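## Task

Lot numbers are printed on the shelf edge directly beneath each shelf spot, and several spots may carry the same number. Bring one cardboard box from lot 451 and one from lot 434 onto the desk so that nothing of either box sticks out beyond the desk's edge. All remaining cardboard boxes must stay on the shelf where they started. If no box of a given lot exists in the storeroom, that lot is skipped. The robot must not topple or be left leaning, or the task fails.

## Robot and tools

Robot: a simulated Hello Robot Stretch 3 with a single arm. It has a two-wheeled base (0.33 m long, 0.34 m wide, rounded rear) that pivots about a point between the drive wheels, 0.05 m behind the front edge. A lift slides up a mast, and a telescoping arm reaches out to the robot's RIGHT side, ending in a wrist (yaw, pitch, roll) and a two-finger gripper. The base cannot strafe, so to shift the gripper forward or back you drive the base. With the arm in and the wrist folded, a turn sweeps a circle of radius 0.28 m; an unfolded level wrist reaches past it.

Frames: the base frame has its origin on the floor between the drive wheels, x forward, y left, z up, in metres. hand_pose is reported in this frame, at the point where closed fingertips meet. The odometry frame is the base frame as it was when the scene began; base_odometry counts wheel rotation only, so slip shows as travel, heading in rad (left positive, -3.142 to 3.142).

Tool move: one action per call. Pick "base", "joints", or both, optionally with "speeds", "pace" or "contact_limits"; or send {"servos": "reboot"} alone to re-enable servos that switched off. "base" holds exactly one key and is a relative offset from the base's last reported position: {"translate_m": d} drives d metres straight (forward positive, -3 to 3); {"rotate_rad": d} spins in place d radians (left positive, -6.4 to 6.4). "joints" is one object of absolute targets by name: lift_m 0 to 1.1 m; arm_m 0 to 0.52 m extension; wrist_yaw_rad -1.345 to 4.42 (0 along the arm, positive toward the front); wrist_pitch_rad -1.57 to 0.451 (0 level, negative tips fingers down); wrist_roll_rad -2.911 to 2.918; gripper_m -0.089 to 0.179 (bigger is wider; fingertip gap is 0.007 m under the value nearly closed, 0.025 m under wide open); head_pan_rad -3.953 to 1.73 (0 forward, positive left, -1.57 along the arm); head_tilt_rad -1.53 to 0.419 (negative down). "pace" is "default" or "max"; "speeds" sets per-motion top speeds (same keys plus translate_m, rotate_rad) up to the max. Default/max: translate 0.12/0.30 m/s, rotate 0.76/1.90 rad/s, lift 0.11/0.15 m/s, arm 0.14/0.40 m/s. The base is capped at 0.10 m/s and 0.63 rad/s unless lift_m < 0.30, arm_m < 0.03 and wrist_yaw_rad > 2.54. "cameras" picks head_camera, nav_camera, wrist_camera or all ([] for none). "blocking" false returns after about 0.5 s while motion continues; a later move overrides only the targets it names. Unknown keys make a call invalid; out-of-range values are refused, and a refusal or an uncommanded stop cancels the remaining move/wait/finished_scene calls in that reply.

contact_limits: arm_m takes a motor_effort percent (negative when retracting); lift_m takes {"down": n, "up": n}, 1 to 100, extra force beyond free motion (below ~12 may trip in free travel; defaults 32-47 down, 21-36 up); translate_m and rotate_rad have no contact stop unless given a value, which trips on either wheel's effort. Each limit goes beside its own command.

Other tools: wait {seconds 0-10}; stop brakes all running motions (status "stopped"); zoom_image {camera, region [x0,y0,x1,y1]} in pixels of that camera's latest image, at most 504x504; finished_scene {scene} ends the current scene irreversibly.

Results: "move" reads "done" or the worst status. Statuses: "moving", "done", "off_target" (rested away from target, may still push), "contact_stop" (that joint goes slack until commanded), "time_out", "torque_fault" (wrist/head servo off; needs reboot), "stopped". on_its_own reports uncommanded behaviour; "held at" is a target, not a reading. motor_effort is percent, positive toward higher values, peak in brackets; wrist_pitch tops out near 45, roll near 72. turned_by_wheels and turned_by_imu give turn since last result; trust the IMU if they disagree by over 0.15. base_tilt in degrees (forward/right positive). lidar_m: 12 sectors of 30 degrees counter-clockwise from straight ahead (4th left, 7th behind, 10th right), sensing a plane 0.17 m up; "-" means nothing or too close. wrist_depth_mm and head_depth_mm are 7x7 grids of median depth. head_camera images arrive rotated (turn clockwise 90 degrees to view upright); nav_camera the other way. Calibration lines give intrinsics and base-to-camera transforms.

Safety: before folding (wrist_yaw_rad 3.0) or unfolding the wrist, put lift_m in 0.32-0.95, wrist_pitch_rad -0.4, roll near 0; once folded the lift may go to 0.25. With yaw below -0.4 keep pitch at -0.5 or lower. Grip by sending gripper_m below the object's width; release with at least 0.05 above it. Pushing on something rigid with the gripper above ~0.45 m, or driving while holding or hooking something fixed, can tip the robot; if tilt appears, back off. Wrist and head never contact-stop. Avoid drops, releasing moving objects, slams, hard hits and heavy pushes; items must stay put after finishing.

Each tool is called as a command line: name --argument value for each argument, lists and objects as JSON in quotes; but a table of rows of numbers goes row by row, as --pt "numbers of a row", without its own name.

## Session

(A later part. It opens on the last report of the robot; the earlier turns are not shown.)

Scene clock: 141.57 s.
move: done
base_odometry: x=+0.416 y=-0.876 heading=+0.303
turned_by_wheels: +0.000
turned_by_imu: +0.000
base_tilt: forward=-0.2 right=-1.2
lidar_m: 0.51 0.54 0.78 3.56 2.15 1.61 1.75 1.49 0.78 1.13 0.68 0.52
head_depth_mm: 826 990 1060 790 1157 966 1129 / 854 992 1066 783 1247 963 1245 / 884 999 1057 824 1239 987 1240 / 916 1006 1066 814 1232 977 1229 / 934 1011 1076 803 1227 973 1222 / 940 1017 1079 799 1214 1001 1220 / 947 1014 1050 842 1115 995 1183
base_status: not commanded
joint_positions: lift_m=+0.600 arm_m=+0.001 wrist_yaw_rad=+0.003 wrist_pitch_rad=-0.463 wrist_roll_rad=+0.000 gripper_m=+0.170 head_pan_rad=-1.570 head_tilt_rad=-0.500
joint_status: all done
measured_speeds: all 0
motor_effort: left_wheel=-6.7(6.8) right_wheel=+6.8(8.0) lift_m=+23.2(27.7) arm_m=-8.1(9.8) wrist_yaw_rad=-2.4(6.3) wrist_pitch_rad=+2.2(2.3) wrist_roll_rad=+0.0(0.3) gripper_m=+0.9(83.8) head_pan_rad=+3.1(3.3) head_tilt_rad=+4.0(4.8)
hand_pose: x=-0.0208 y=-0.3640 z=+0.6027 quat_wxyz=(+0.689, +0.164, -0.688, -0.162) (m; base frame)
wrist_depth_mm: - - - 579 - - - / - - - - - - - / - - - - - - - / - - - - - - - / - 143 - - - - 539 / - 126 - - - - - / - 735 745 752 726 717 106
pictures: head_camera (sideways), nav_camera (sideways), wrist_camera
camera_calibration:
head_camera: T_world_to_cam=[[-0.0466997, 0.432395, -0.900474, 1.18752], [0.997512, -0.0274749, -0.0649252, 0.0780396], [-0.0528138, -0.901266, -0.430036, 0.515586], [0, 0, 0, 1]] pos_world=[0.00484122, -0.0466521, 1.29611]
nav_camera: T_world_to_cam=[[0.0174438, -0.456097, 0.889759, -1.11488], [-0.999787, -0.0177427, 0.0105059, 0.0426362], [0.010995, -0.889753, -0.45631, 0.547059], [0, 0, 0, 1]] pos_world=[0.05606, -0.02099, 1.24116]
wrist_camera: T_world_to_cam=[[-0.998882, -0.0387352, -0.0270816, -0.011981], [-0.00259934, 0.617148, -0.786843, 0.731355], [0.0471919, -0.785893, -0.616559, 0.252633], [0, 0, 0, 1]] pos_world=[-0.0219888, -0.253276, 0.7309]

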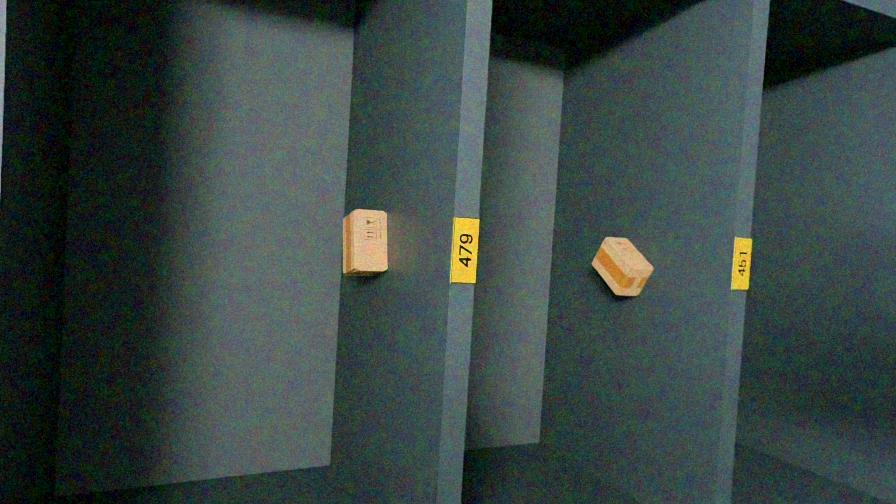

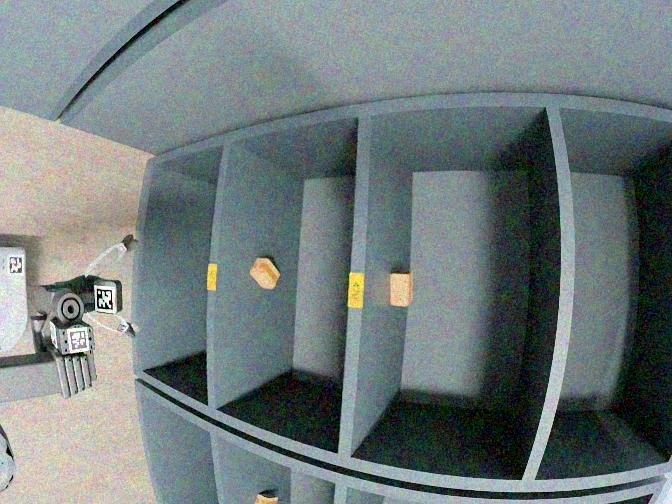

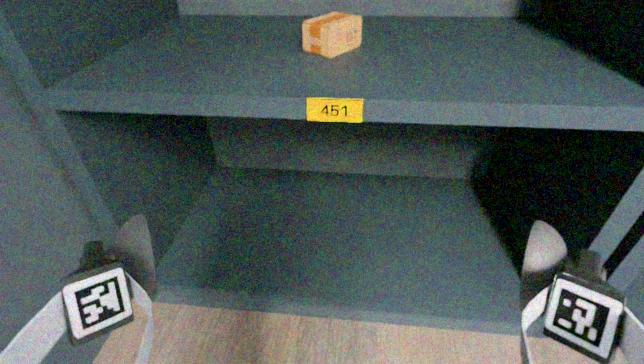

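move --base '{"rotate_rad": -0.635}' --joints '{"lift_m": 0.68}' --cameras '[]'

move --base '{"translate_m": 0.225}' --joints '{"wrist_pitch_rad": -0.6}' --cameras '[]'

move --base '{"rotate_rad": 0.567}'

Scene clock: 216.23 s.
move: done
base_odometry: x=+0.416 y=-0.876 heading=-0.332
turned_by_wheels: -0.635
turned_by_imu: -0.625
base_tilt: forward=-0.4 right=-1.3
lidar_m: 0.54 0.51 0.53 0.70 1.75 2.52 1.61 1.75 1.49 0.78 1.13 0.76
head_depth_mm: 1272 1451 1332 1596 1634 1596 1329 / 1049 1388 1301 1670 1357 1530 1310 / 735 1289 1283 1541 1240 1514 1318 / 653 712 772 856 966 1088 1237 / 677 754 821 860 1011 1039 1196 / 814 940 996 853 1184 965 1219 / 918 990 1042 782 1201 935 1211
base_status: done
joint_positions: lift_m=+0.680 arm_m=+0.001 wrist_yaw_rad=+0.003 wrist_pitch_rad=-0.463 wrist_roll_rad=+0.000 gripper_m=+0.170 head_pan_rad=-1.570 head_tilt_rad=-0.500
joint_status: all done
measured_speeds: all 0
motor_effort: left_wheel=+7.2(11.3) right_wheel=-9.4(14.2) lift_m=+30.2(33.6) arm_m=-7.0(7.4) wrist_yaw_rad=-2.9(4.2) wrist_pitch_rad=+2.1(2.3) wrist_roll_rad=+0.1(0.3) gripper_m=+0.6(1.1) head_pan_rad=+1.8(2.8) head_tilt_rad=+3.9(5.1)
hand_pose: x=-0.0209 y=-0.3640 z=+0.6827 quat_wxyz=(+0.689, +0.163, -0.688, -0.162) (m; base frame)
wrist_depth_mm: - - - 529 - - - / - - - 578 - - - / - - - 630 - - - / - - - 731 - - - / - - - 830 - - - / - 124 - 880 950 901 935 / - - 806 842 842 806 106
pictures: none
No camera images: "cameras" was empty.

Scene clock: 219.60 s.
move: done
base_odometry: x=+0.629 y=-0.950 heading=-0.332
turned_by_wheels: +0.000
turned_by_imu: +0.000
base_tilt: forward=-0.2 right=-1.2
lidar_m: 0.34 0.32 0.33 0.44 1.10 2.73 1.83 1.94 0.83 0.80 1.01 0.48
head_depth_mm: 653 726 1078 1607 1263 1551 1325 / 668 716 772 848 968 1382 1282 / 746 814 867 872 998 1036 1207 / 845 946 996 813 1138 976 1228 / 914 998 1059 750 1221 940 1190 / 860 936 998 699 1165 938 1130 / 824 887 942 689 1107 898 803
base_status: done
joint_positions: lift_m=+0.680 arm_m=+0.001 wrist_yaw_rad=+0.003 wrist_pitch_rad=-0.610 wrist_roll_rad=+0.000 gripper_m=+0.170 head_pan_rad=-1.570 head_tilt_rad=-0.500
joint_status: all done
measured_speeds: all 0
motor_effort: left_wheel=+7.3(10.6) right_wheel=+2.9(10.4) lift_m=+27.5(31.0) arm_m=-9.6(10.4) wrist_yaw_rad=-2.2(4.4) wrist_pitch_rad=+1.4(2.6) wrist_roll_rad=-0.2(0.4) gripper_m=+0.6(1.1) head_pan_rad=+1.1(2.9) head_tilt_rad=+3.2(4.1)
hand_pose: x=-0.0210 y=-0.3418 z=+0.6522 quat_wxyz=(+0.675, +0.213, -0.674, -0.212) (m; base frame)
wrist_depth_mm: - 501 - - 608 548 - / - 483 - - 558 - - / - - - - 674 - - / - - - - 836 - - / - 143 - - 898 954 926 / - 124 - 818 830 798 823 / - 123 750 766 748 739 106
pictures: none
No camera images: "cameras" was empty.

Scene clock: 221.63 s.
move: done
base_odometry: x=+0.629 y=-0.950 heading=+0.235
turned_by_wheels: +0.567
turned_by_imu: +0.557
base_tilt: forward=-0.2 right=-1.3
lidar_m: 0.32 0.34 0.46 1.25 2.78 1.83 1.94 0.81 0.81 1.01 0.46 0.34
head_depth_mm: 828 900 976 742 1155 966 853 / 826 895 978 732 1149 957 848 / 827 889 960 722 1153 928 845 / 825 892 965 713 1151 944 1141 / 824 892 957 709 1149 944 1134 / 824 894 956 700 1122 937 1106 / 701 755 768 685 795 821 827
base_status: done
joint_positions: lift_m=+0.680 arm_m=+0.001 wrist_yaw_rad=+0.003 wrist_pitch_rad=-0.610 wrist_roll_rad=+0.000 gripper_m=+0.170 head_pan_rad=-1.570 head_tilt_rad=-0.500
joint_status: not commanded
measured_speeds: all 0
motor_effort: left_wheel=-8.6(13.8) right_wheel=+8.4(12.0) lift_m=+25.9(28.2) arm_m=-12.6(13.0) wrist_yaw_rad=-3.1(3.9) wrist_pitch_rad=+1.5(1.5) wrist_roll_rad=-0.1(0.3) gripper_m=+0.7(1.1) head_pan_rad=+1.4(1.8) head_tilt_rad=+1.6(3.7)
hand_pose: x=-0.0210 y=-0.3418 z=+0.6522 quat_wxyz=(+0.675, +0.213, -0.674, -0.212) (m; base frame)
wrist_depth_mm: - - - - 493 - - / - - - - - - - / 397 - - - - - - / 419 - - - - 976 - / 416 143 - - - - - / 123 124 - - - - - / 116 - 757 766 747 732 106
pictures: head_camera (sideways), nav_camera (sideways), wrist_camera
camera_calibration:
head_camera: T_world_to_cam=[[-0.0467178, 0.431992, -0.900667, 1.18775], [0.997511, -0.0274959, -0.0649291, 0.0780438], [-0.0528135, -0.901458, -0.429632, 0.515052], [0, 0, 0, 1]] pos_world=[0.00484117, -0.0466539, 1.29612]
nav_camera: T_world_to_cam=[[0.0174447, -0.455779, 0.889922, -1.11508], [-0.999787, -0.0177395, 0.010513, 0.0426274], [0.0109951, -0.889916, -0.455991, 0.54666], [0, 0, 0, 1]] pos_world=[0.05606, -0.0209911, 1.24116]
wrist_camera: T_world_to_cam=[[-0.99892, -0.0336626, -0.0320135, -0.00495248], [-0.00239476, 0.725533, -0.688183, 0.729344], [0.0463928, -0.687364, -0.72483, 0.404961], [0, 0, 0, 1]] pos_world=[-0.0219878, -0.250974, 0.795292]

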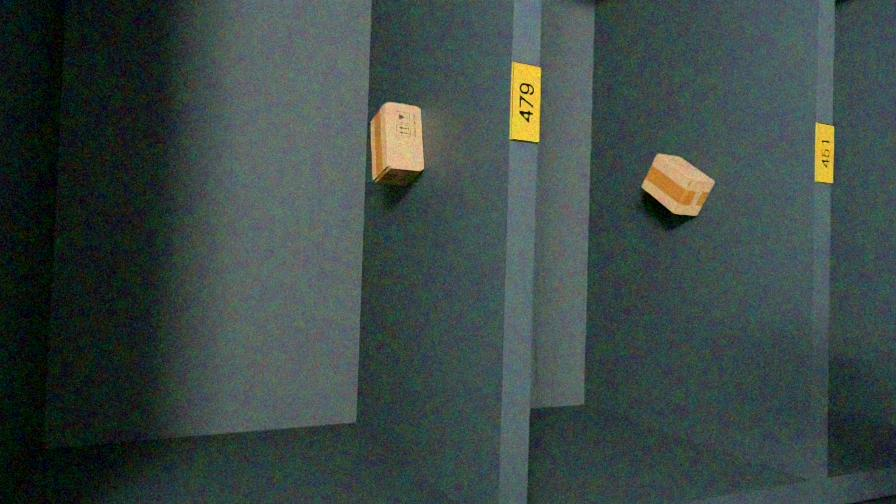

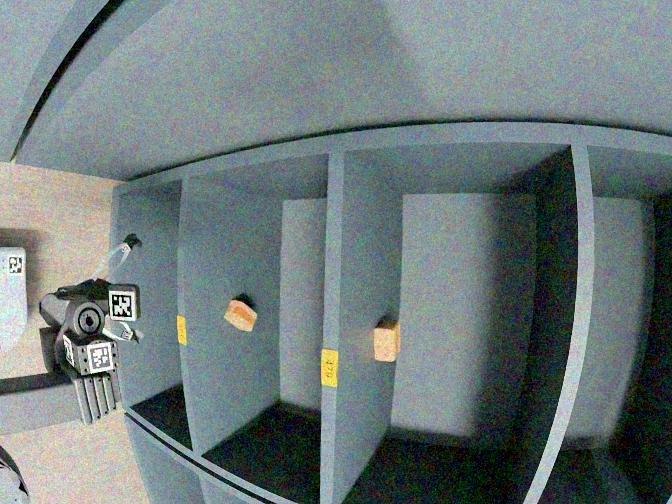

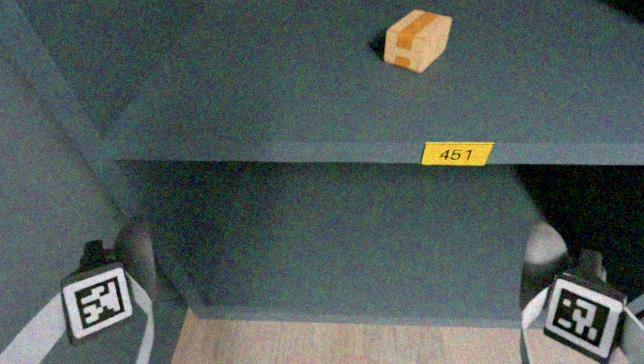

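move --base '{"translate_m": -0.02}' --joints '{"wrist_yaw_rad": -0.57}' --cameras '[]'

move --joints '{"arm_m": 0.40}'

Scene clock: 242.80 s.
move: done
base_odometry: x=+0.609 y=-0.954 heading=+0.235
turned_by_wheels: +0.000
turned_by_imu: +0.000
base_tilt: forward=-0.2 right=-1.3
lidar_m: 0.34 0.36 0.49 1.32 1.97 1.81 1.92 0.79 0.79 1.01 0.49 0.36
head_depth_mm: 829 897 977 740 1158 967 852 / 827 894 976 730 1147 962 851 / 825 894 961 725 1145 926 848 / 827 891 965 715 1147 945 1140 / 822 892 963 705 1154 945 1133 / 825 889 959 698 1116 937 1134 / 752 814 828 691 857 876 836
base_status: done
joint_positions: lift_m=+0.680 arm_m=+0.001 wrist_yaw_rad=-0.567 wrist_pitch_rad=-0.610 wrist_roll_rad=+0.000 gripper_m=+0.170 head_pan_rad=-1.570 head_tilt_rad=-0.500
joint_status: all done
measured_speeds: all 0
motor_effort: left_wheel=-8.8(12.9) right_wheel=-3.5(7.9) lift_m=+23.5(24.2) arm_m=-12.5(13.2) wrist_yaw_rad=-2.7(7.0) wrist_pitch_rad=+1.4(1.5) wrist_roll_rad=-0.2(0.3) gripper_m=+0.1(1.0) head_pan_rad=+0.5(1.0) head_tilt_rad=+1.3(2.7)
hand_pose: x=-0.1269 y=-0.3110 z=+0.6522 quat_wxyz=(+0.588, +0.016, -0.707, -0.393) (m; base frame)
wrist_depth_mm: - 493 - - - 551 - / - 479 - - - - - / - - - - - - - / - - - - 874 - - / - 143 - - 894 960 924 / - 124 - 827 839 827 825 / - - 728 777 761 745 106
pictures: none
No camera images: "cameras" was empty.

Scene clock: 246.93 s.
move: done
base_odometry: x=+0.609 y=-0.954 heading=+0.235
turned_by_wheels: +0.000
turned_by_imu: +0.000
base_tilt: forward=-0.4 right=-1.0
lidar_m: 0.34 0.36 0.49 1.32 1.98 1.81 1.92 0.79 0.79 1.01 0.49 0.36
head_depth_mm: 829 899 978 738 1165 969 852 / 827 897 974 728 1154 903 409 / 825 892 959 721 631 616 842 / 825 894 960 714 1091 642 1141 / 826 895 961 705 1147 940 1138 / 820 890 961 698 1117 938 1123 / 750 811 831 692 857 875 834
base_status: not commanded
joint_positions: lift_m=+0.680 arm_m=+0.400 wrist_yaw_rad=-0.567 wrist_pitch_rad=-0.610 wrist_roll_rad=+0.000 gripper_m=+0.170 head_pan_rad=-1.570 head_tilt_rad=-0.500
joint_status: all done
measured_speeds: all 0
motor_effort: left_wheel=-9.1(9.4) right_wheel=-3.8(4.2) lift_m=+26.2(27.1) arm_m=+13.1(15.6) wrist_yaw_rad=-1.6(4.8) wrist_pitch_rad=+1.5(1.6) wrist_roll_rad=-0.1(0.3) gripper_m=+0.5(1.2) head_pan_rad=-0.1(0.9) head_tilt_rad=+0.5(2.1)
hand_pose: x=-0.1269 y=-0.7103 z=+0.6521 quat_wxyz=(+0.588, +0.016, -0.707, -0.393) (m; base frame)
wrist_depth_mm: 304 327 - - - - - / 323 - - - - - - / - - - - - - - / - - - - - - - / 319 301 306 263 309 308 304 / 117 141 236 265 277 268 272 / 244 248 246 245 250 243 108
pictures: head_camera (sideways), nav_camera (sideways), wrist_camera
camera_calibration:
head_camera: T_world_to_cam=[[-0.0467178, 0.431992, -0.900667, 1.18775], [0.997511, -0.0274959, -0.0649291, 0.0780438], [-0.0528135, -0.901458, -0.429632, 0.515052], [0, 0, 0, 1]] pos_world=[0.00484117, -0.0466539, 1.29612]
nav_camera: T_world_to_cam=[[0.0174447, -0.455779, 0.889922, -1.11508], [-0.999787, -0.0177395, 0.010513, 0.0426274], [0.0109951, -0.889916, -0.455991, 0.54666], [0, 0, 0, 1]] pos_world=[0.05606, -0.0209911, 1.24116]
wrist_camera: T_world_to_cam=[[-0.859269, 0.510519, -0.0320546, 0.281158], [0.389591, 0.61255, -0.687751, 0.965559], [-0.331475, -0.603451, -0.725239, 0.16838], [0, 0, 0, 1]] pos_world=[-0.0787698, -0.63338, 0.795192]

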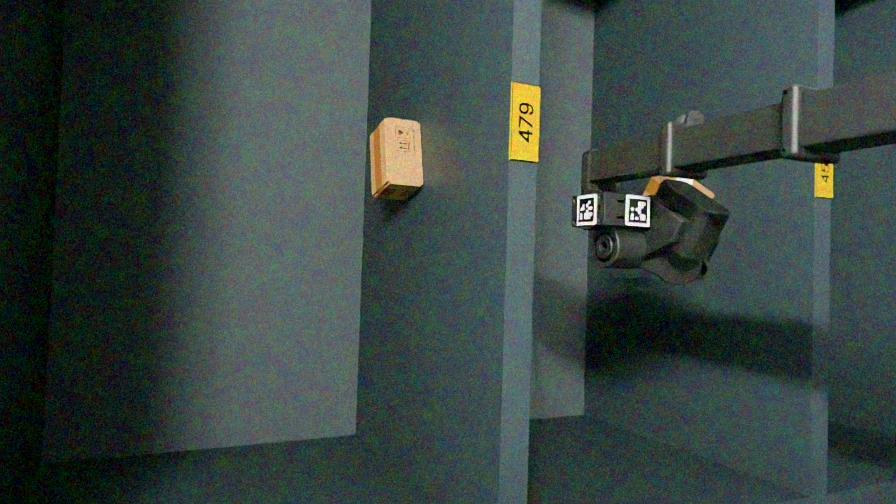

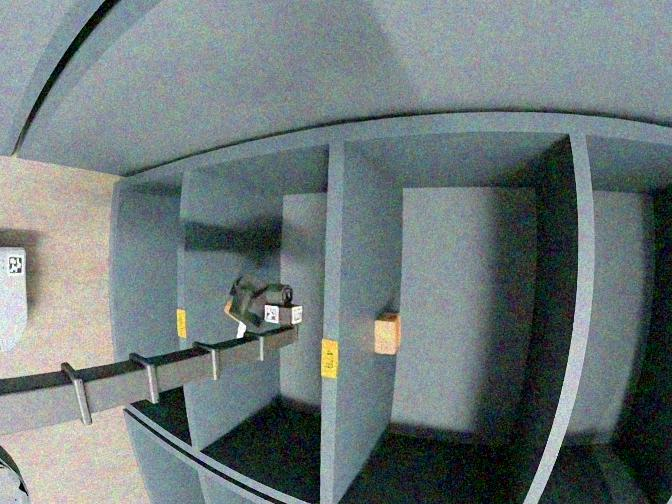

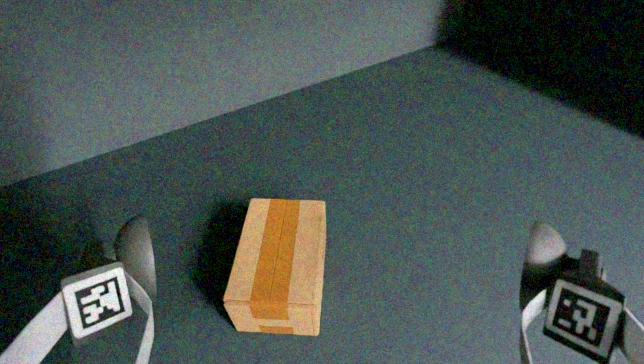

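move --base '{"translate_m": 0.014}' --joints '{"arm_m": 0.46}' --cameras '["wrist_camera"]'

Scene clock: 262.43 s.
move: done
base_odometry: x=+0.623 y=-0.951 heading=+0.234
turned_by_wheels: +0.000
turned_by_imu: +0.000
base_tilt: forward=-0.3 right=-1.1
lidar_m: 0.33 0.34 0.47 1.27 2.78 1.82 1.93 0.80 0.81 1.01 0.47 0.35
head_depth_mm: 830 894 976 740 1158 966 854 / 828 894 975 730 1152 930 409 / 828 897 960 721 663 866 841 / 826 894 957 715 675 916 1141 / 824 891 959 705 1149 941 1134 / 823 891 958 700 1120 939 1127 / 715 772 788 693 815 841 830
base_status: done
joint_positions: lift_m=+0.680 arm_m=+0.460 wrist_yaw_rad=-0.567 wrist_pitch_rad=-0.611 wrist_roll_rad=+0.000 gripper_m=+0.170 head_pan_rad=-1.570 head_tilt_rad=-0.500
joint_status: all done
measured_speeds: all 0
motor_effort: left_wheel=+5.0(7.0) right_wheel=+6.4(11.0) lift_m=+29.6(30.5) arm_m=+13.4(15.2) wrist_yaw_rad=-3.0(4.4) wrist_pitch_rad=+1.5(1.6) wrist_roll_rad=-0.1(0.4) gripper_m=+0.3(0.9) head_pan_rad=-0.7(1.3) head_tilt_rad=-1.0(1.1)
hand_pose: x=-0.1269 y=-0.7703 z=+0.6521 quat_wxyz=(+0.588, +0.016, -0.707, -0.393) (m; base frame)
wrist_depth_mm: 256 282 318 - - 512 - / 278 307 330 - - - - / 299 328 - - - - - / 328 357 - - - - - / 319 300 316 311 309 307 305 / 117 141 280 224 269 268 271 / 243 247 251 202 244 244 108
pictures: wrist_camera
camera_calibration:
wrist_camera: T_world_to_cam=[[-0.85924, 0.510571, -0.0319928, 0.311778], [0.389579, 0.612526, -0.687779, 1.00232], [-0.331563, -0.603431, -0.725215, 0.132161], [0, 0, 0, 1]] pos_world=[-0.0787697, -0.69338, 0.795192]

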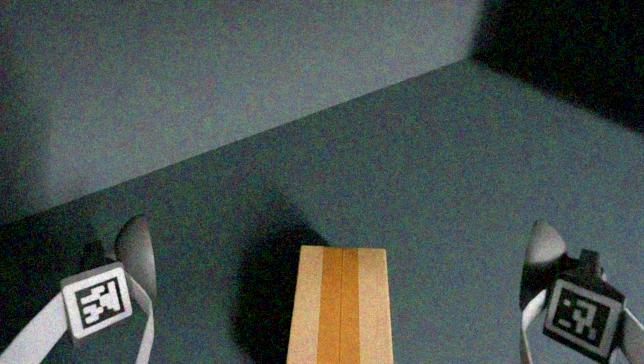

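move --joints '{"lift_m": 0.588}' --contact_limits '{"lift_m": {"down": 15}}' --speeds '{"lift_m": 0.05}' --cameras '["wrist_camera"]'

Scene clock: 274.70 s.
move: done
base_odometry: x=+0.623 y=-0.951 heading=+0.234
turned_by_wheels: +0.000
turned_by_imu: +0.000
base_tilt: forward=-0.3 right=-1.1
lidar_m: 0.33 0.34 0.47 1.27 2.78 1.83 1.93 0.80 0.81 1.01 0.47 0.35
head_depth_mm: 827 896 975 741 1154 965 853 / 827 895 976 731 1147 958 810 / 828 893 961 722 1145 690 799 / 826 895 961 715 1145 723 1139 / 825 895 960 706 1149 944 1133 / 823 891 959 698 1126 937 1130 / 714 772 787 692 815 842 829
base_status: not commanded
joint_positions: lift_m=+0.588 arm_m=+0.460 wrist_yaw_rad=-0.567 wrist_pitch_rad=-0.611 wrist_roll_rad=+0.000 gripper_m=+0.170 head_pan_rad=-1.570 head_tilt_rad=-0.500
joint_status: all done
measured_speeds: all 0
motor_effort: left_wheel=+4.7(5.1) right_wheel=+7.1(7.2) lift_m=+24.3(28.4) arm_m=+13.3(14.2) wrist_yaw_rad=-2.2(4.8) wrist_pitch_rad=+1.5(1.6) wrist_roll_rad=-0.1(0.6) gripper_m=+0.8(1.0) head_pan_rad=-1.8(2.3) head_tilt_rad=-1.9(2.3)
contact_limits: lift_m down 15 (down: maximum 72; up: maximum 65)
hand_pose: x=-0.1269 y=-0.7703 z=+0.5601 quat_wxyz=(+0.588, +0.016, -0.707, -0.393) (m; base frame)
wrist_depth_mm: 255 282 319 - - - - / 277 303 319 308 314 311 309 / 275 272 270 269 263 263 260 / 235 234 232 160 215 225 224 / 205 204 201 141 147 198 197 / 122 141 184 125 127 174 176 / 116 160 162 134 144 157 106
pictures: wrist_camera
camera_calibration:
wrist_camera: T_world_to_cam=[[-0.85924, 0.510571, -0.0319928, 0.308835], [0.389579, 0.612526, -0.687779, 0.939041], [-0.331563, -0.603431, -0.725215, 0.065441], [0, 0, 0, 1]] pos_world=[-0.0787697, -0.69338, 0.703192]

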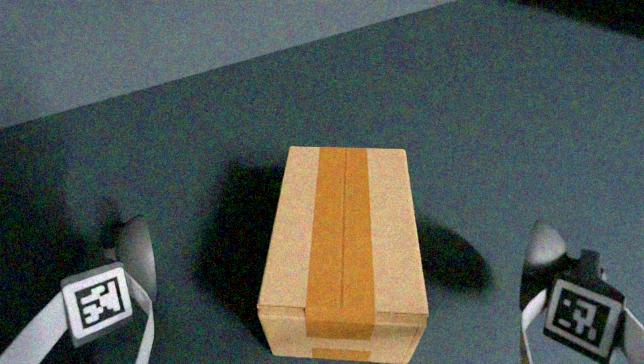

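move --joints '{"gripper_m": 0.035}' --cameras '["wrist_camera"]'

move --joints '{"lift_m": 0.66}' --speeds '{"lift_m": 0.06}' --cameras '["wrist_camera"]'

Scene clock: 280.77 s.
move: done
base_odometry: x=+0.623 y=-0.951 heading=+0.234
turned_by_wheels: +0.000
turned_by_imu: +0.000
base_tilt: forward=-0.3 right=-1.2
lidar_m: 0.33 0.34 0.47 1.27 2.78 1.82 1.93 0.80 0.81 1.01 0.47 0.35
head_depth_mm: 827 895 978 738 1158 968 853 / 829 894 978 732 1153 959 813 / 826 891 964 723 1150 691 798 / 826 894 959 714 1149 724 1137 / 824 895 959 707 1148 944 1135 / 828 893 960 697 1116 938 1125 / 713 769 786 691 815 838 830
base_status: not commanded
joint_positions: lift_m=+0.588 arm_m=+0.460 wrist_yaw_rad=-0.568 wrist_pitch_rad=-0.608 wrist_roll_rad=+0.000 gripper_m=+0.036 head_pan_rad=-1.570 head_tilt_rad=-0.500
joint_status: all done
measured_speeds: all 0
motor_effort: left_wheel=+4.5(5.2) right_wheel=+6.1(7.4) lift_m=+22.9(31.4) arm_m=+12.5(13.2) wrist_yaw_rad=-1.1(4.2) wrist_pitch_rad=+1.0(1.6) wrist_roll_rad=+0.0(0.3) gripper_m=-15.7(88.3) head_pan_rad=-1.8(2.6) head_tilt_rad=-2.8(3.5)
contact_limits: lift_m down 15 (down: maximum 72; up: maximum 65)
hand_pose: x=-0.1273 y=-0.7705 z=+0.5606 quat_wxyz=(+0.588, +0.014, -0.707, -0.393) (m; base frame)
wrist_depth_mm: 257 282 318 - - - - / 276 306 322 313 308 312 309 / 277 275 272 270 266 263 262 / 237 234 234 162 215 227 226 / 207 206 155 142 146 199 197 / 183 183 130 126 127 177 176 / 165 158 157 138 155 154 159
pictures: wrist_camera
camera_calibration:
wrist_camera: T_world_to_cam=[[-0.85867, 0.511535, -0.0319018, 0.309323], [0.38939, 0.61063, -0.68957, 0.939253], [-0.333259, -0.604535, -0.723517, 0.063499], [0, 0, 0, 1]] pos_world=[-0.0789675, -0.693378, 0.703491]

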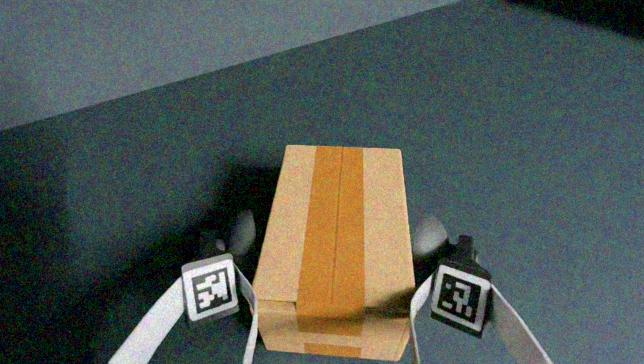

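Scene clock: 282.57 s.
move: done
base_odometry: x=+0.623 y=-0.951 heading=+0.234
turned_by_wheels: +0.000
turned_by_imu: +0.000
base_tilt: forward=-0.3 right=-1.2
lidar_m: 0.33 0.34 0.47 1.27 2.79 1.83 1.93 0.80 0.81 1.01 0.47 0.35
head_depth_mm: 831 895 975 738 1159 962 853 / 828 895 975 731 1151 930 441 / 827 893 959 721 691 665 844 / 828 894 961 715 695 888 1138 / 824 893 957 706 1146 945 1134 / 823 889 957 696 1126 939 1130 / 715 772 787 689 814 839 826
base_status: not commanded
joint_positions: lift_m=+0.660 arm_m=+0.460 wrist_yaw_rad=-0.570 wrist_pitch_rad=-0.618 wrist_roll_rad=+0.000 gripper_m=+0.036 head_pan_rad=-1.570 head_tilt_rad=-0.500
joint_status: all done
measured_speeds: all 0
motor_effort: left_wheel=-0.5(5.0) right_wheel=+4.7(7.1) lift_m=+29.4(34.0) arm_m=-10.1(12.7) wrist_yaw_rad=-0.6(3.2) wrist_pitch_rad=+2.8(3.2) wrist_roll_rad=+0.0(0.3) gripper_m=-10.6(16.2) head_pan_rad=-2.4(2.9) head_tilt_rad=-3.5(3.6)
hand_pose: x=-0.1267 y=-0.7690 z=+0.6307 quat_wxyz=(+0.586, +0.017, -0.707, -0.396) (m; base frame)
wrist_depth_mm: 256 282 320 - - 504 - / 277 309 330 - - - - / 302 332 - - - - - / 321 322 318 182 303 310 310 / 291 291 158 156 157 282 278 / 259 263 129 138 128 250 249 / 233 100 222 147 143 218 225
pictures: wrist_camera
camera_calibration:
wrist_camera: T_world_to_cam=[[-0.857679, 0.513174, -0.0322278, 0.312898], [0.393969, 0.615586, -0.682527, 0.986316], [-0.330416, -0.598086, -0.73015, 0.124803], [0, 0, 0, 1]] pos_world=[-0.0789745, -0.693091, 0.774396]

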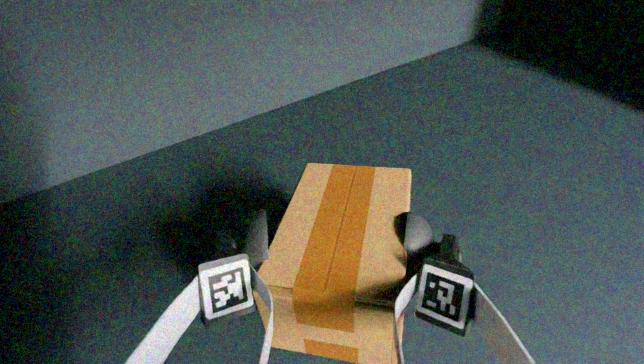

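move --joints '{"arm_m": 0.0, "gripper_m": 0.025}' --cameras '[]'

move --base '{"rotate_rad": -1.165}' --joints '{"lift_m": 0.9}' --cameras '["wrist_camera"]'

move --base '{"translate_m": -1.25}' --cameras '["nav_camera"]'

Scene clock: 319.90 s.
move: done
base_odometry: x=+0.623 y=-0.951 heading=+0.234
turned_by_wheels: +0.000
turned_by_imu: +0.000
base_tilt: forward=-0.3 right=-0.9
lidar_m: 0.33 0.34 0.47 1.27 2.78 1.83 1.93 0.80 0.81 1.01 0.47 0.35
head_depth_mm: 830 897 978 738 1164 966 851 / 829 897 971 729 1147 957 847 / 825 893 961 723 1150 950 847 / 828 889 958 715 1146 946 1145 / 827 893 963 708 1146 943 1136 / 824 891 958 697 1119 934 1129 / 716 773 788 689 819 838 828
base_status: not commanded
joint_positions: lift_m=+0.660 arm_m=+0.001 wrist_yaw_rad=-0.570 wrist_pitch_rad=-0.618 wrist_roll_rad=+0.000 gripper_m=+0.026 head_pan_rad=-1.570 head_tilt_rad=-0.500
joint_status: all done
measured_speeds: all 0
motor_effort: left_wheel=-0.3(1.0) right_wheel=+4.0(5.1) lift_m=+25.0(26.0) arm_m=-13.4(14.8) wrist_yaw_rad=-0.7(2.1) wrist_pitch_rad=+2.9(3.0) wrist_roll_rad=-0.1(0.3) gripper_m=-14.0(56.3) head_pan_rad=-3.2(3.6) head_tilt_rad=-4.3(5.2)
hand_pose: x=-0.1267 y=-0.3095 z=+0.6306 quat_wxyz=(+0.586, +0.017, -0.707, -0.396) (m; base frame)
wrist_depth_mm: - - - - - 551 - / - - - - - - - / - - - - - - - / - - - 185 190 - - / - - 151 156 153 918 892 / - - 129 138 128 798 809 / - 100 688 146 136 717 734
pictures: none
No camera images: "cameras" was empty.

Scene clock: 322.90 s.
move: done
base_odometry: x=+0.623 y=-0.951 heading=-0.930
turned_by_wheels: -1.165
turned_by_imu: -1.146
base_tilt: forward=-0.3 right=-1.2
lidar_m: 0.53 0.36 0.33 0.34 0.43 0.92 2.72 1.82 1.93 1.60 0.80 1.01
head_depth_mm: 1577 1662 1779 1947 2049 1634 - / 1636 1760 1886 2047 2109 1614 - / 1688 1830 1975 2148 2100 1613 1344 / 1343 1459 1575 1721 1872 1599 1338 / 1368 1544 1556 1734 1715 1546 1303 / 1250 1533 1211 1621 1212 1446 1228 / 705 727 764 822 899 963 1127
base_status: done
joint_positions: lift_m=+0.900 arm_m=+0.001 wrist_yaw_rad=-0.570 wrist_pitch_rad=-0.619 wrist_roll_rad=+0.000 gripper_m=+0.026 head_pan_rad=-1.570 head_tilt_rad=-0.500
joint_status: all done
measured_speeds: all 0
motor_effort: left_wheel=+7.2(12.6) right_wheel=-10.5(12.5) lift_m=+28.9(34.1) arm_m=-11.7(13.7) wrist_yaw_rad=-0.6(2.7) wrist_pitch_rad=+2.8(3.1) wrist_roll_rad=-0.1(0.3) gripper_m=-14.5(14.9) head_pan_rad=-2.8(3.5) head_tilt_rad=-3.7(5.1)
hand_pose: x=-0.1266 y=-0.3094 z=+0.8705 quat_wxyz=(+0.586, +0.017, -0.707, -0.396) (m; base frame)
wrist_depth_mm: - - - - - - - / - - - - - - - / - - - - - - - / - - - 186 - - - / - - 157 157 156 - - / - - 129 139 128 - - / - 100 943 146 136 942 954
pictures: wrist_camera
camera_calibration:
wrist_camera: T_world_to_cam=[[-0.857696, 0.513147, -0.03222, 0.0848109], [0.394254, 0.61616, -0.681844, 0.866658], [-0.330034, -0.597517, -0.730788, 0.575596], [0, 0, 0, 1]] pos_world=[-0.0789752, -0.233592, 1.0143]

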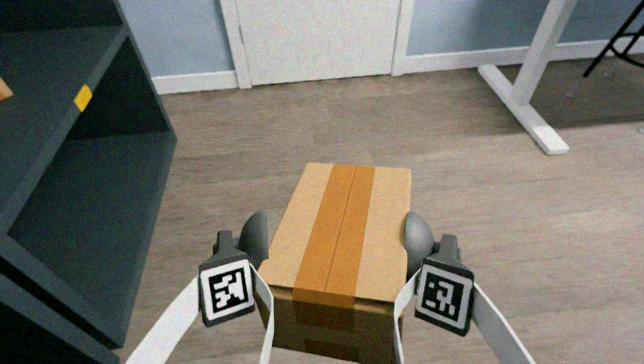

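Scene clock: 336.53 s.
move: done
base_odometry: x=-0.124 y=+0.051 heading=-0.930
turned_by_wheels: +0.000
turned_by_imu: -0.001
base_tilt: forward=-0.3 right=-1.2
lidar_m: 1.33 0.89 0.83 0.84 1.06 2.58 2.34 0.88 1.01 1.48 1.84 1.70
head_depth_mm: 1171 1255 1341 1379 958 1487 - / 1218 1299 1398 1443 950 1324 - / 1263 1368 1471 1602 942 1560 1342 / 1302 1395 1520 1660 1850 1598 1343 / 1357 1467 1600 1753 1890 1586 1297 / 1422 1543 1690 1870 1958 1567 1290 / 1489 1615 1782 2002 2016 1568 1299
base_status: done
joint_positions: lift_m=+0.900 arm_m=+0.001 wrist_yaw_rad=-0.570 wrist_pitch_rad=-0.619 wrist_roll_rad=+0.000 gripper_m=+0.026 head_pan_rad=-1.570 head_tilt_rad=-0.500
joint_status: not commanded
measured_speeds: all 0
motor_effort: left_wheel=-4.2(9.7) right_wheel=-7.2(16.2) lift_m=+31.0(32.2) arm_m=-3.1(12.4) wrist_yaw_rad=-0.3(2.2) wrist_pitch_rad=+2.9(3.1) wrist_roll_rad=-0.1(0.3) gripper_m=-14.3(15.1) head_pan_rad=-1.6(3.5) head_tilt_rad=-1.7(4.8)
hand_pose: x=-0.1266 y=-0.3094 z=+0.8705 quat_wxyz=(+0.586, +0.017, -0.707, -0.396) (m; base frame)
wrist_depth_mm: - - - - - - - / - - - - - - - / - - - - - - - / - - - 186 - - - / - - 158 157 153 - - / - - 129 138 128 - - / - 109 942 146 136 951 940
pictures: nav_camera (sideways)
camera_calibration:
nav_camera: T_world_to_cam=[[0.0173064, -0.456222, 0.889698, -1.1148], [-0.999793, -0.0174152, 0.0105178, 0.0426269], [0.0106958, -0.889696, -0.456429, 0.547226], [0, 0, 0, 1]] pos_world=[0.0560582, -0.0209888, 1.24115]

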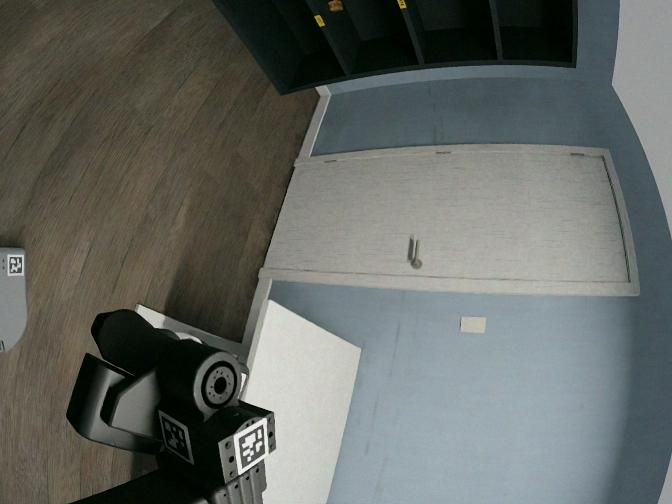

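move --base '{"translate_m": -0.36}' --cameras '[]'

move --base '{"rotate_rad": -0.41}' --joints '{"head_tilt_rad": -0.6}'

Scene clock: 347.43 s.
move: done
base_odometry: x=-0.340 y=+0.340 heading=-0.930
turned_by_wheels: +0.000
turned_by_imu: +0.000
base_tilt: forward=-0.3 right=-1.3
lidar_m: 1.56 1.05 0.97 0.99 1.25 2.25 2.12 0.85 0.66 0.94 1.67 2.02
head_depth_mm: 1055 1121 1211 1276 960 732 - / 1091 1172 1264 1315 945 729 - / 1137 1226 1323 1349 941 752 1336 / 1184 1282 1388 1328 933 797 1343 / 1244 1333 1460 1562 931 1458 1267 / 1277 1385 1516 1688 918 1525 1289 / 1340 1465 1610 1787 1909 1576 1282
base_status: done
joint_positions: lift_m=+0.900 arm_m=+0.001 wrist_yaw_rad=-0.570 wrist_pitch_rad=-0.619 wrist_roll_rad=+0.000 gripper_m=+0.026 head_pan_rad=-1.570 head_tilt_rad=-0.500
joint_status: not commanded
measured_speeds: all 0
motor_effort: left_wheel=-1.0(9.8) right_wheel=-11.5(15.0) lift_m=+27.7(30.4) arm_m=+2.7(3.4) wrist_yaw_rad=+0.1(2.4) wrist_pitch_rad=+3.1(3.1) wrist_roll_rad=-0.2(0.5) gripper_m=-14.5(14.9) head_pan_rad=-1.3(2.4) head_tilt_rad=-1.0(2.0)
hand_pose: x=-0.1266 y=-0.3094 z=+0.8705 quat_wxyz=(+0.586, +0.017, -0.707, -0.396) (m; base frame)
wrist_depth_mm: - - - - - - - / - - - - - - - / - - - - - - - / - - - 182 190 - - / - - 157 157 157 - - / - - 129 139 128 - - / - 109 957 146 136 930 944
pictures: none
No camera images: "cameras" was empty.

Scene clock: 349.20 s.
move: done
base_odometry: x=-0.340 y=+0.340 heading=-1.339
turned_by_wheels: -0.410
turned_by_imu: -0.403
base_tilt: forward=-0.3 right=-1.2
lidar_m: 2.02 1.37 1.01 0.97 1.01 1.39 2.25 1.84 0.85 0.66 0.95 1.84
head_depth_mm: 1077 1182 1306 1130 845 737 - / 1079 1182 1309 1128 835 726 - / 1076 1185 1320 1110 830 716 - / 1077 1184 1317 1099 823 1351 1261 / 1076 1181 1317 1091 818 1384 1219 / 1076 1191 1313 1082 810 1415 1215 / 1077 1185 1315 1064 806 1322 1209
base_status: done
joint_positions: lift_m=+0.900 arm_m=+0.001 wrist_yaw_rad=-0.570 wrist_pitch_rad=-0.619 wrist_roll_rad=+0.000 gripper_m=+0.026 head_pan_rad=-1.570 head_tilt_rad=-0.600
joint_status: all done
measured_speeds: all 0
motor_effort: left_wheel=+7.6(11.6) right_wheel=-10.6(14.7) lift_m=+27.1(28.5) arm_m=+2.9(3.9) wrist_yaw_rad=-0.8(2.3) wrist_pitch_rad=+3.0(3.1) wrist_roll_rad=+0.0(0.3) gripper_m=-14.4(14.9) head_pan_rad=-0.9(2.0) head_tilt_rad=-5.1(7.6)
hand_pose: x=-0.1266 y=-0.3094 z=+0.8705 quat_wxyz=(+0.586, +0.017, -0.707, -0.396) (m; base frame)
wrist_depth_mm: - - - - - - - / - - - - - - - / - - - - - - - / - - - 184 - - - / - - 154 157 156 - - / - - 129 138 128 - - / 947 109 948 146 136 936 959
pictures: head_camera (sideways), nav_camera (sideways), wrist_camera
camera_calibration:
head_camera: T_world_to_cam=[[-0.0466506, 0.519853, -0.852981, 1.12552], [0.997498, -0.0211606, -0.0674508, 0.0813013], [-0.0531141, -0.853994, -0.517565, 0.629439], [0, 0, 0, 1]] pos_world=[0.00484052, -0.0458496, 1.29131]
nav_camera: T_world_to_cam=[[0.0174104, -0.542394, 0.839944, -1.04993], [-0.999791, -0.0184302, 0.00882235, 0.0448396], [0.0106952, -0.839922, -0.542602, 0.659349], [0, 0, 0, 1]] pos_world=[0.0560582, -0.0148506, 1.23925]
wrist_camera: T_world_to_cam=[[-0.857696, 0.513147, -0.03222, 0.0848109], [0.394254, 0.61616, -0.681844, 0.866658], [-0.330034, -0.597517, -0.730788, 0.575596], [0, 0, 0, 1]] pos_world=[-0.0789752, -0.233592, 1.0143]

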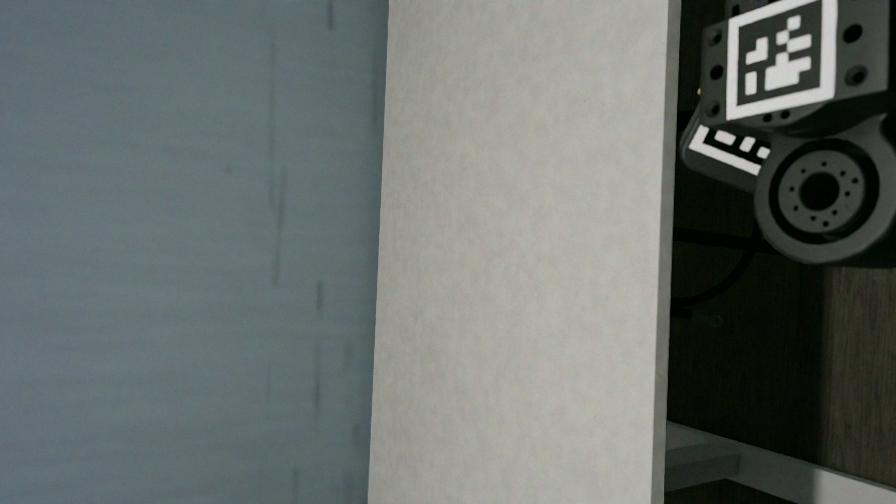

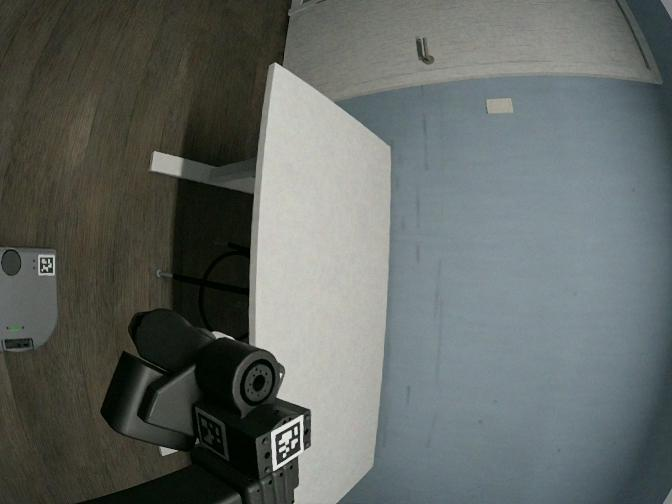

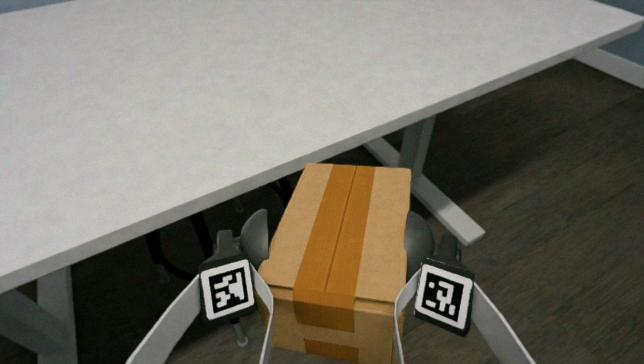

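move --joints '{"arm_m": 0.40}' --cameras '[]'

move --joints '{"lift_m": 0.785}' --contact_limits '{"lift_m": {"down": 15}}' --speeds '{"lift_m": 0.06}' --cameras '["head_camera","wrist_camera"]'

move --joints '{"lift_m": 0.762}' --contact_limits '{"lift_m": {"down": 12}}' --speeds '{"lift_m": 0.015}' --cameras '["wrist_camera"]'

Scene clock: 371.50 s.
move: done
base_odometry: x=-0.340 y=+0.340 heading=-1.339
turned_by_wheels: +0.000
turned_by_imu: +0.000
base_tilt: forward=-0.3 right=-1.3
lidar_m: 2.02 1.37 1.00 0.97 1.01 1.39 2.25 1.85 0.85 0.66 0.95 1.85
head_depth_mm: 1076 1188 1316 1086 - - 1246 / 1082 1183 1276 388 776 1379 1237 / 1083 1184 528 658 829 1398 1234 / 1077 1182 1277 595 821 1110 1197 / 1079 1189 1310 1089 817 1377 1227 / 1081 1185 1313 1081 813 1407 1219 / 1075 1187 1323 1072 803 1323 1209
base_status: not commanded
joint_positions: lift_m=+0.900 arm_m=+0.400 wrist_yaw_rad=-0.570 wrist_pitch_rad=-0.619 wrist_roll_rad=+0.000 gripper_m=+0.026 head_pan_rad=-1.570 head_tilt_rad=-0.600
joint_status: all done
measured_speeds: all 0
motor_effort: left_wheel=+7.7(7.9) right_wheel=-9.8(10.8) lift_m=+24.1(26.7) arm_m=+13.3(15.4) wrist_yaw_rad=-0.7(2.1) wrist_pitch_rad=+3.0(3.1) wrist_roll_rad=+0.1(0.3) gripper_m=-14.4(14.9) head_pan_rad=-0.9(1.7) head_tilt_rad=-4.3(5.7)
hand_pose: x=-0.1266 y=-0.7088 z=+0.8705 quat_wxyz=(+0.586, +0.018, -0.707, -0.396) (m; base frame)
wrist_depth_mm: - - - - - - - / - - - - - - - / - - - - - - - / - - - 181 180 - - / - - 151 157 148 - - / - - 130 139 128 - - / - 100 - 146 130 106 -
pictures: none
No camera images: "cameras" was empty.

Scene clock: 374.00 s.
move: done
base_odometry: x=-0.340 y=+0.340 heading=-1.339
turned_by_wheels: +0.000
turned_by_imu: +0.000
base_tilt: forward=-0.2 right=-1.1
lidar_m: 2.02 1.37 1.01 0.97 1.01 1.39 2.25 1.85 0.85 0.66 0.95 1.84
head_depth_mm: 1075 1179 1311 1134 842 713 287 / 1080 1185 1316 1128 427 359 1157 / 1073 1187 1316 595 748 1404 1238 / 1077 1183 1308 1051 744 1113 1209 / 1086 1186 1313 1088 820 1384 1224 / 1081 1190 1323 1079 812 1415 1211 / 1080 1184 1308 1065 808 1326 1205
base_status: not commanded
joint_positions: lift_m=+0.785 arm_m=+0.400 wrist_yaw_rad=-0.570 wrist_pitch_rad=-0.613 wrist_roll_rad=+0.000 gripper_m=+0.026 head_pan_rad=-1.570 head_tilt_rad=-0.600
joint_status: all done
measured_speeds: all 0
motor_effort: left_wheel=+7.1(8.1) right_wheel=-9.6(10.7) lift_m=+22.2(27.2) arm_m=+11.5(13.8) wrist_yaw_rad=-0.8(2.0) wrist_pitch_rad=+1.8(3.1) wrist_roll_rad=-0.2(0.3) gripper_m=-13.7(14.8) head_pan_rad=-0.8(1.4) head_tilt_rad=-3.7(5.1)
contact_limits: lift_m down 15 (down: maximum 72; up: maximum 65)
hand_pose: x=-0.1272 y=-0.7097 z=+0.7567 quat_wxyz=(+0.587, +0.015, -0.707, -0.395) (m; base frame)
wrist_depth_mm: - - - - - - - / - - - - - - - / - - - - - - - / - - - 176 175 - - / - - 151 154 149 - - / - - 129 140 127 - - / - 98 - 150 131 106 -
pictures: head_camera (sideways), wrist_camera
camera_calibration:
head_camera: T_world_to_cam=[[-0.0466836, 0.520279, -0.85272, 1.1252], [0.997497, -0.0211106, -0.0674902, 0.0813545], [-0.0531152, -0.853736, -0.517991, 0.630002], [0, 0, 0, 1]] pos_world=[0.00484041, -0.0458475, 1.29131]
wrist_camera: T_world_to_cam=[[-0.857792, 0.512999, -0.032017, 0.285898], [0.392007, 0.612646, -0.686291, 1.03653], [-0.332452, -0.601245, -0.726622, 0.247002], [0, 0, 0, 1]] pos_world=[-0.0789706, -0.633185, 0.899993]

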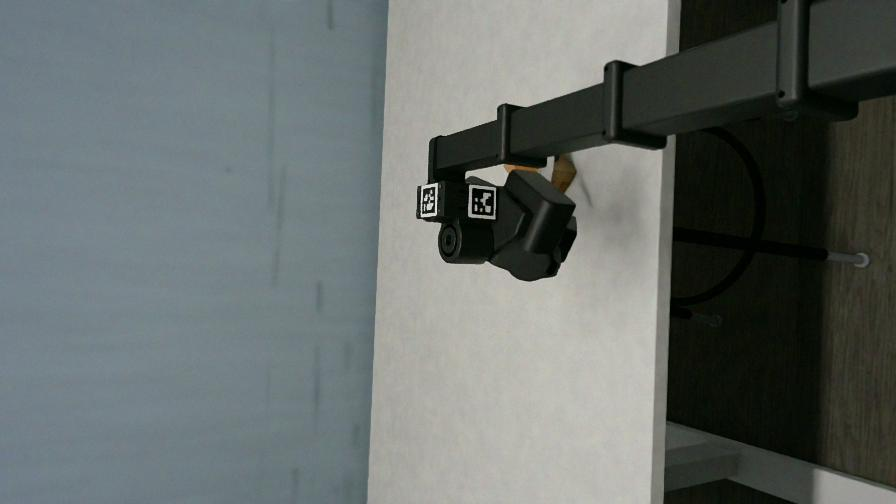

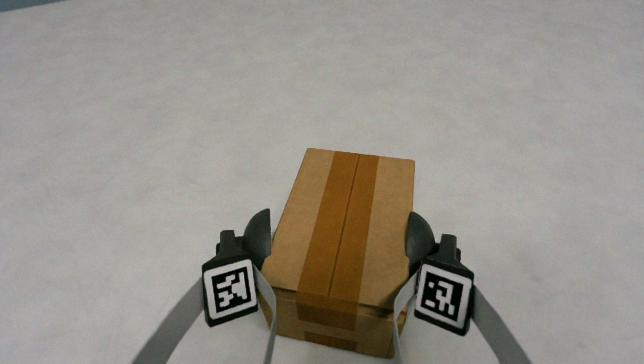

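Scene clock: 375.90 s.
move: done
base_odometry: x=-0.340 y=+0.340 heading=-1.339
turned_by_wheels: +0.000
turned_by_imu: +0.000
base_tilt: forward=-0.3 right=-1.3
lidar_m: 2.02 1.37 1.01 0.97 1.01 1.39 2.25 1.86 0.85 0.66 0.95 1.85
head_depth_mm: 1076 1189 1312 1129 844 1376 299 / 1078 1191 1308 1125 493 374 319 / 1076 1184 1315 611 589 1396 1240 / 1081 1183 1320 1098 744 1114 1205 / 1075 1189 1321 1095 815 1383 1221 / 1080 1192 1319 1080 811 1410 1219 / 1082 1198 1319 1072 808 1320 1201
base_status: not commanded
joint_positions: lift_m=+0.762 arm_m=+0.400 wrist_yaw_rad=-0.570 wrist_pitch_rad=-0.522 wrist_roll_rad=+0.000 gripper_m=+0.026 head_pan_rad=-1.570 head_tilt_rad=-0.600
joint_status: all done
measured_speeds: all 0
on_its_own: wrist_pitch_rad is at rest, and its effort (-14.7) is outside its rest range (-8 to +12)
motor_effort: left_wheel=+7.2(7.7) right_wheel=-10.1(10.7) lift_m=+9.7(21.3) arm_m=+10.3(11.9) wrist_yaw_rad=+0.1(2.1) wrist_pitch_rad=-14.7(15.1) wrist_roll_rad=-0.4(0.5) gripper_m=-13.8(14.8) head_pan_rad=-0.8(1.2) head_tilt_rad=-3.5(4.6)
contact_limits: lift_m down 12 (down: maximum 72; up: maximum 65)
hand_pose: x=-0.1349 y=-0.7217 z=+0.7520 quat_wxyz=(+0.604, -0.017, -0.707, -0.368) (m; base frame)
wrist_depth_mm: - - - - - - - / - - - - - - - / - - - - - - - / - - - 178 177 - - / - - 150 157 152 - - / - - 129 137 129 - - / - 100 - 145 131 107 -
pictures: wrist_camera
camera_calibration:
wrist_camera: T_world_to_cam=[[-0.859149, 0.510864, -0.0296805, 0.281762], [0.357486, 0.557681, -0.74913, 1.04663], [-0.366152, -0.654224, -0.661758, 0.142223], [0, 0, 0, 1]] pos_world=[-0.0800045, -0.63458, 0.88654]

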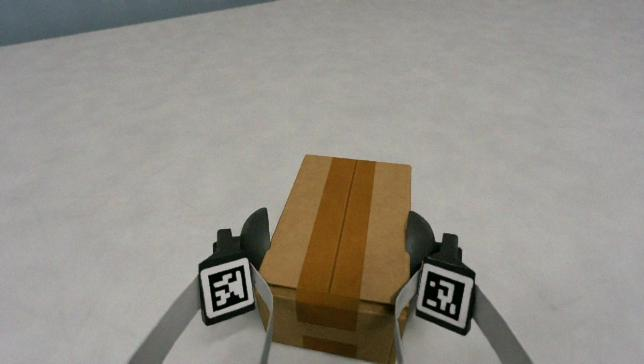

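move --joints '{"lift_m": 0.775}' --cameras '[]'

move --joints '{"gripper_m": 0.13}' --cameras '["wrist_camera"]'

move --joints '{"lift_m": 0.9}' --cameras '["wrist_camera"]'

Scene clock: 387.27 s.
move: done
base_odometry: x=-0.340 y=+0.340 heading=-1.339
turned_by_wheels: +0.000
turned_by_imu: +0.000
base_tilt: forward=-0.3 right=-1.2
lidar_m: 2.02 1.37 1.01 0.97 1.01 1.39 2.25 1.85 0.85 0.66 0.95 1.85
head_depth_mm: 1077 1184 1318 1134 839 736 292 / 1079 1180 1311 1123 456 362 317 / 1073 1181 1314 595 747 1399 1234 / 1082 1183 1317 1054 742 1112 1202 / 1079 1186 1317 1093 813 1379 1223 / 1078 1184 1315 1076 812 1410 1215 / 1077 1184 1313 1070 805 1324 1206
base_status: not commanded
joint_positions: lift_m=+0.775 arm_m=+0.400 wrist_yaw_rad=-0.570 wrist_pitch_rad=-0.572 wrist_roll_rad=+0.001 gripper_m=+0.026 head_pan_rad=-1.570 head_tilt_rad=-0.600
joint_status: all done
measured_speeds: all 0
motor_effort: left_wheel=+5.8(7.5) right_wheel=-7.0(9.9) lift_m=+28.1(28.7) arm_m=+7.4(8.7) wrist_yaw_rad=+0.1(1.5) wrist_pitch_rad=-5.5(14.7) wrist_roll_rad=-0.4(0.5) gripper_m=-14.2(14.6) head_pan_rad=-0.5(1.1) head_tilt_rad=-2.3(3.5)
hand_pose: x=-0.1307 y=-0.7152 z=+0.7547 quat_wxyz=(+0.595, +0.001, -0.707, -0.383) (m; base frame)
wrist_depth_mm: - - - - - - - / - - - - - - - / - - - - - - - / - - - 176 175 - - / - - 151 156 148 - - / - - 129 138 126 - - / - 99 118 149 132 106 -
pictures: none
No camera images: "cameras" was empty.

Scene clock: 388.83 s.
move: done
base_odometry: x=-0.340 y=+0.340 heading=-1.339
turned_by_wheels: +0.000
turned_by_imu: +0.000
base_tilt: forward=-0.3 right=-1.1
lidar_m: 2.02 1.37 1.00 0.97 1.01 1.39 2.25 1.85 0.85 0.66 0.95 1.85
head_depth_mm: 1086 1183 1310 1131 845 735 292 / 1076 1186 1312 1122 456 362 317 / 1076 1178 1310 594 720 1401 1234 / 1079 1184 1318 1046 744 1113 1202 / 1076 1191 1313 1090 818 1377 1225 / 1079 1189 1313 1080 810 1409 1217 / 1083 1185 1313 1068 809 1320 1210
base_status: not commanded
joint_positions: lift_m=+0.775 arm_m=+0.400 wrist_yaw_rad=-0.570 wrist_pitch_rad=-0.610 wrist_roll_rad=+0.001 gripper_m=+0.130 head_pan_rad=-1.570 head_tilt_rad=-0.600
joint_status: all done
measured_speeds: all 0
motor_effort: left_wheel=+6.0(6.5) right_wheel=-7.3(7.9) lift_m=+27.6(28.7) arm_m=+6.6(8.6) wrist_yaw_rad=+0.0(1.6) wrist_pitch_rad=+1.4(5.6) wrist_roll_rad=-0.4(0.5) gripper_m=+0.8(81.8) head_pan_rad=-0.2(0.9) head_tilt_rad=-2.9(3.5)
hand_pose: x=-0.1274 y=-0.7101 z=+0.7472 quat_wxyz=(+0.587, +0.014, -0.707, -0.394) (m; base frame)
wrist_depth_mm: - - - - - - - / - - - - - - - / - - - 179 - - - / - - - 162 162 - - / - - - 142 142 144 - / - 125 138 133 130 123 - / - 121 - 156 - - -
pictures: wrist_camera
camera_calibration:
wrist_camera: T_world_to_cam=[[-0.857536, 0.51338, -0.0327542, 0.286419], [0.391809, 0.610554, -0.688266, 1.03033], [-0.333344, -0.603046, -0.724719, 0.237017], [0, 0, 0, 1]] pos_world=[-0.0790694, -0.633181, 0.890292]

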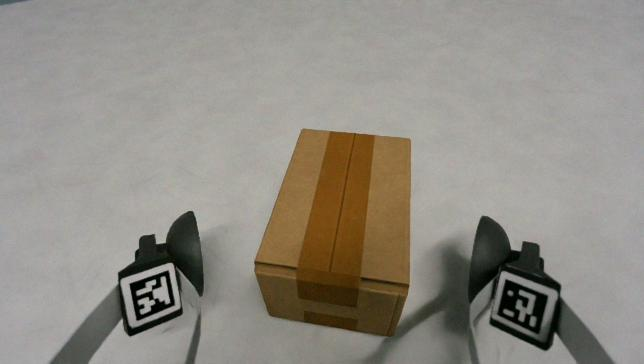

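Scene clock: 390.80 s.
move: done
base_odometry: x=-0.340 y=+0.340 heading=-1.339
turned_by_wheels: +0.000
turned_by_imu: +0.000
base_tilt: forward=-0.3 right=-1.2
lidar_m: 2.01 1.36 1.01 0.97 1.01 1.39 2.25 1.85 0.85 0.66 0.95 1.85
head_depth_mm: 1074 1185 1316 1084 - - 1244 / 1080 1179 1279 388 775 1368 1236 / 1078 1187 528 642 818 1399 1235 / 1081 1186 1286 598 820 1108 1204 / 1075 1184 1321 1090 816 1384 1213 / 1077 1183 1312 1087 811 1412 1210 / 1077 1181 1319 1071 807 1320 1209
base_status: not commanded
joint_positions: lift_m=+0.900 arm_m=+0.400 wrist_yaw_rad=-0.570 wrist_pitch_rad=-0.610 wrist_roll_rad=+0.001 gripper_m=+0.130 head_pan_rad=-1.570 head_tilt_rad=-0.600
joint_status: all done
measured_speeds: all 0
motor_effort: left_wheel=+6.2(6.3) right_wheel=-7.1(8.2) lift_m=+30.7(34.3) arm_m=+6.4(7.6) wrist_yaw_rad=-0.1(2.1) wrist_pitch_rad=+1.4(1.6) wrist_roll_rad=-0.3(0.8) gripper_m=+1.1(1.3) head_pan_rad=-0.7(0.8) head_tilt_rad=-2.2(3.0)
hand_pose: x=-0.1274 y=-0.7100 z=+0.8721 quat_wxyz=(+0.587, +0.014, -0.707, -0.394) (m; base frame)
wrist_depth_mm: - - - - - - - / - - - - - - - / - - - - - - - / - - - - - - - / - - - - - 144 - / - 125 - 260 - 123 - / - 121 - 235 - - -
pictures: wrist_camera
camera_calibration:
wrist_camera: T_world_to_cam=[[-0.857492, 0.513452, -0.0327655, 0.29057], [0.39209, 0.610921, -0.68778, 1.11606], [-0.333125, -0.602613, -0.72518, 0.328293], [0, 0, 0, 1]] pos_world=[-0.0790698, -0.633182, 1.01519]

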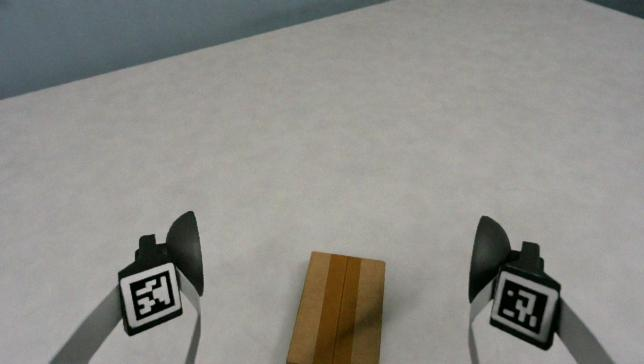

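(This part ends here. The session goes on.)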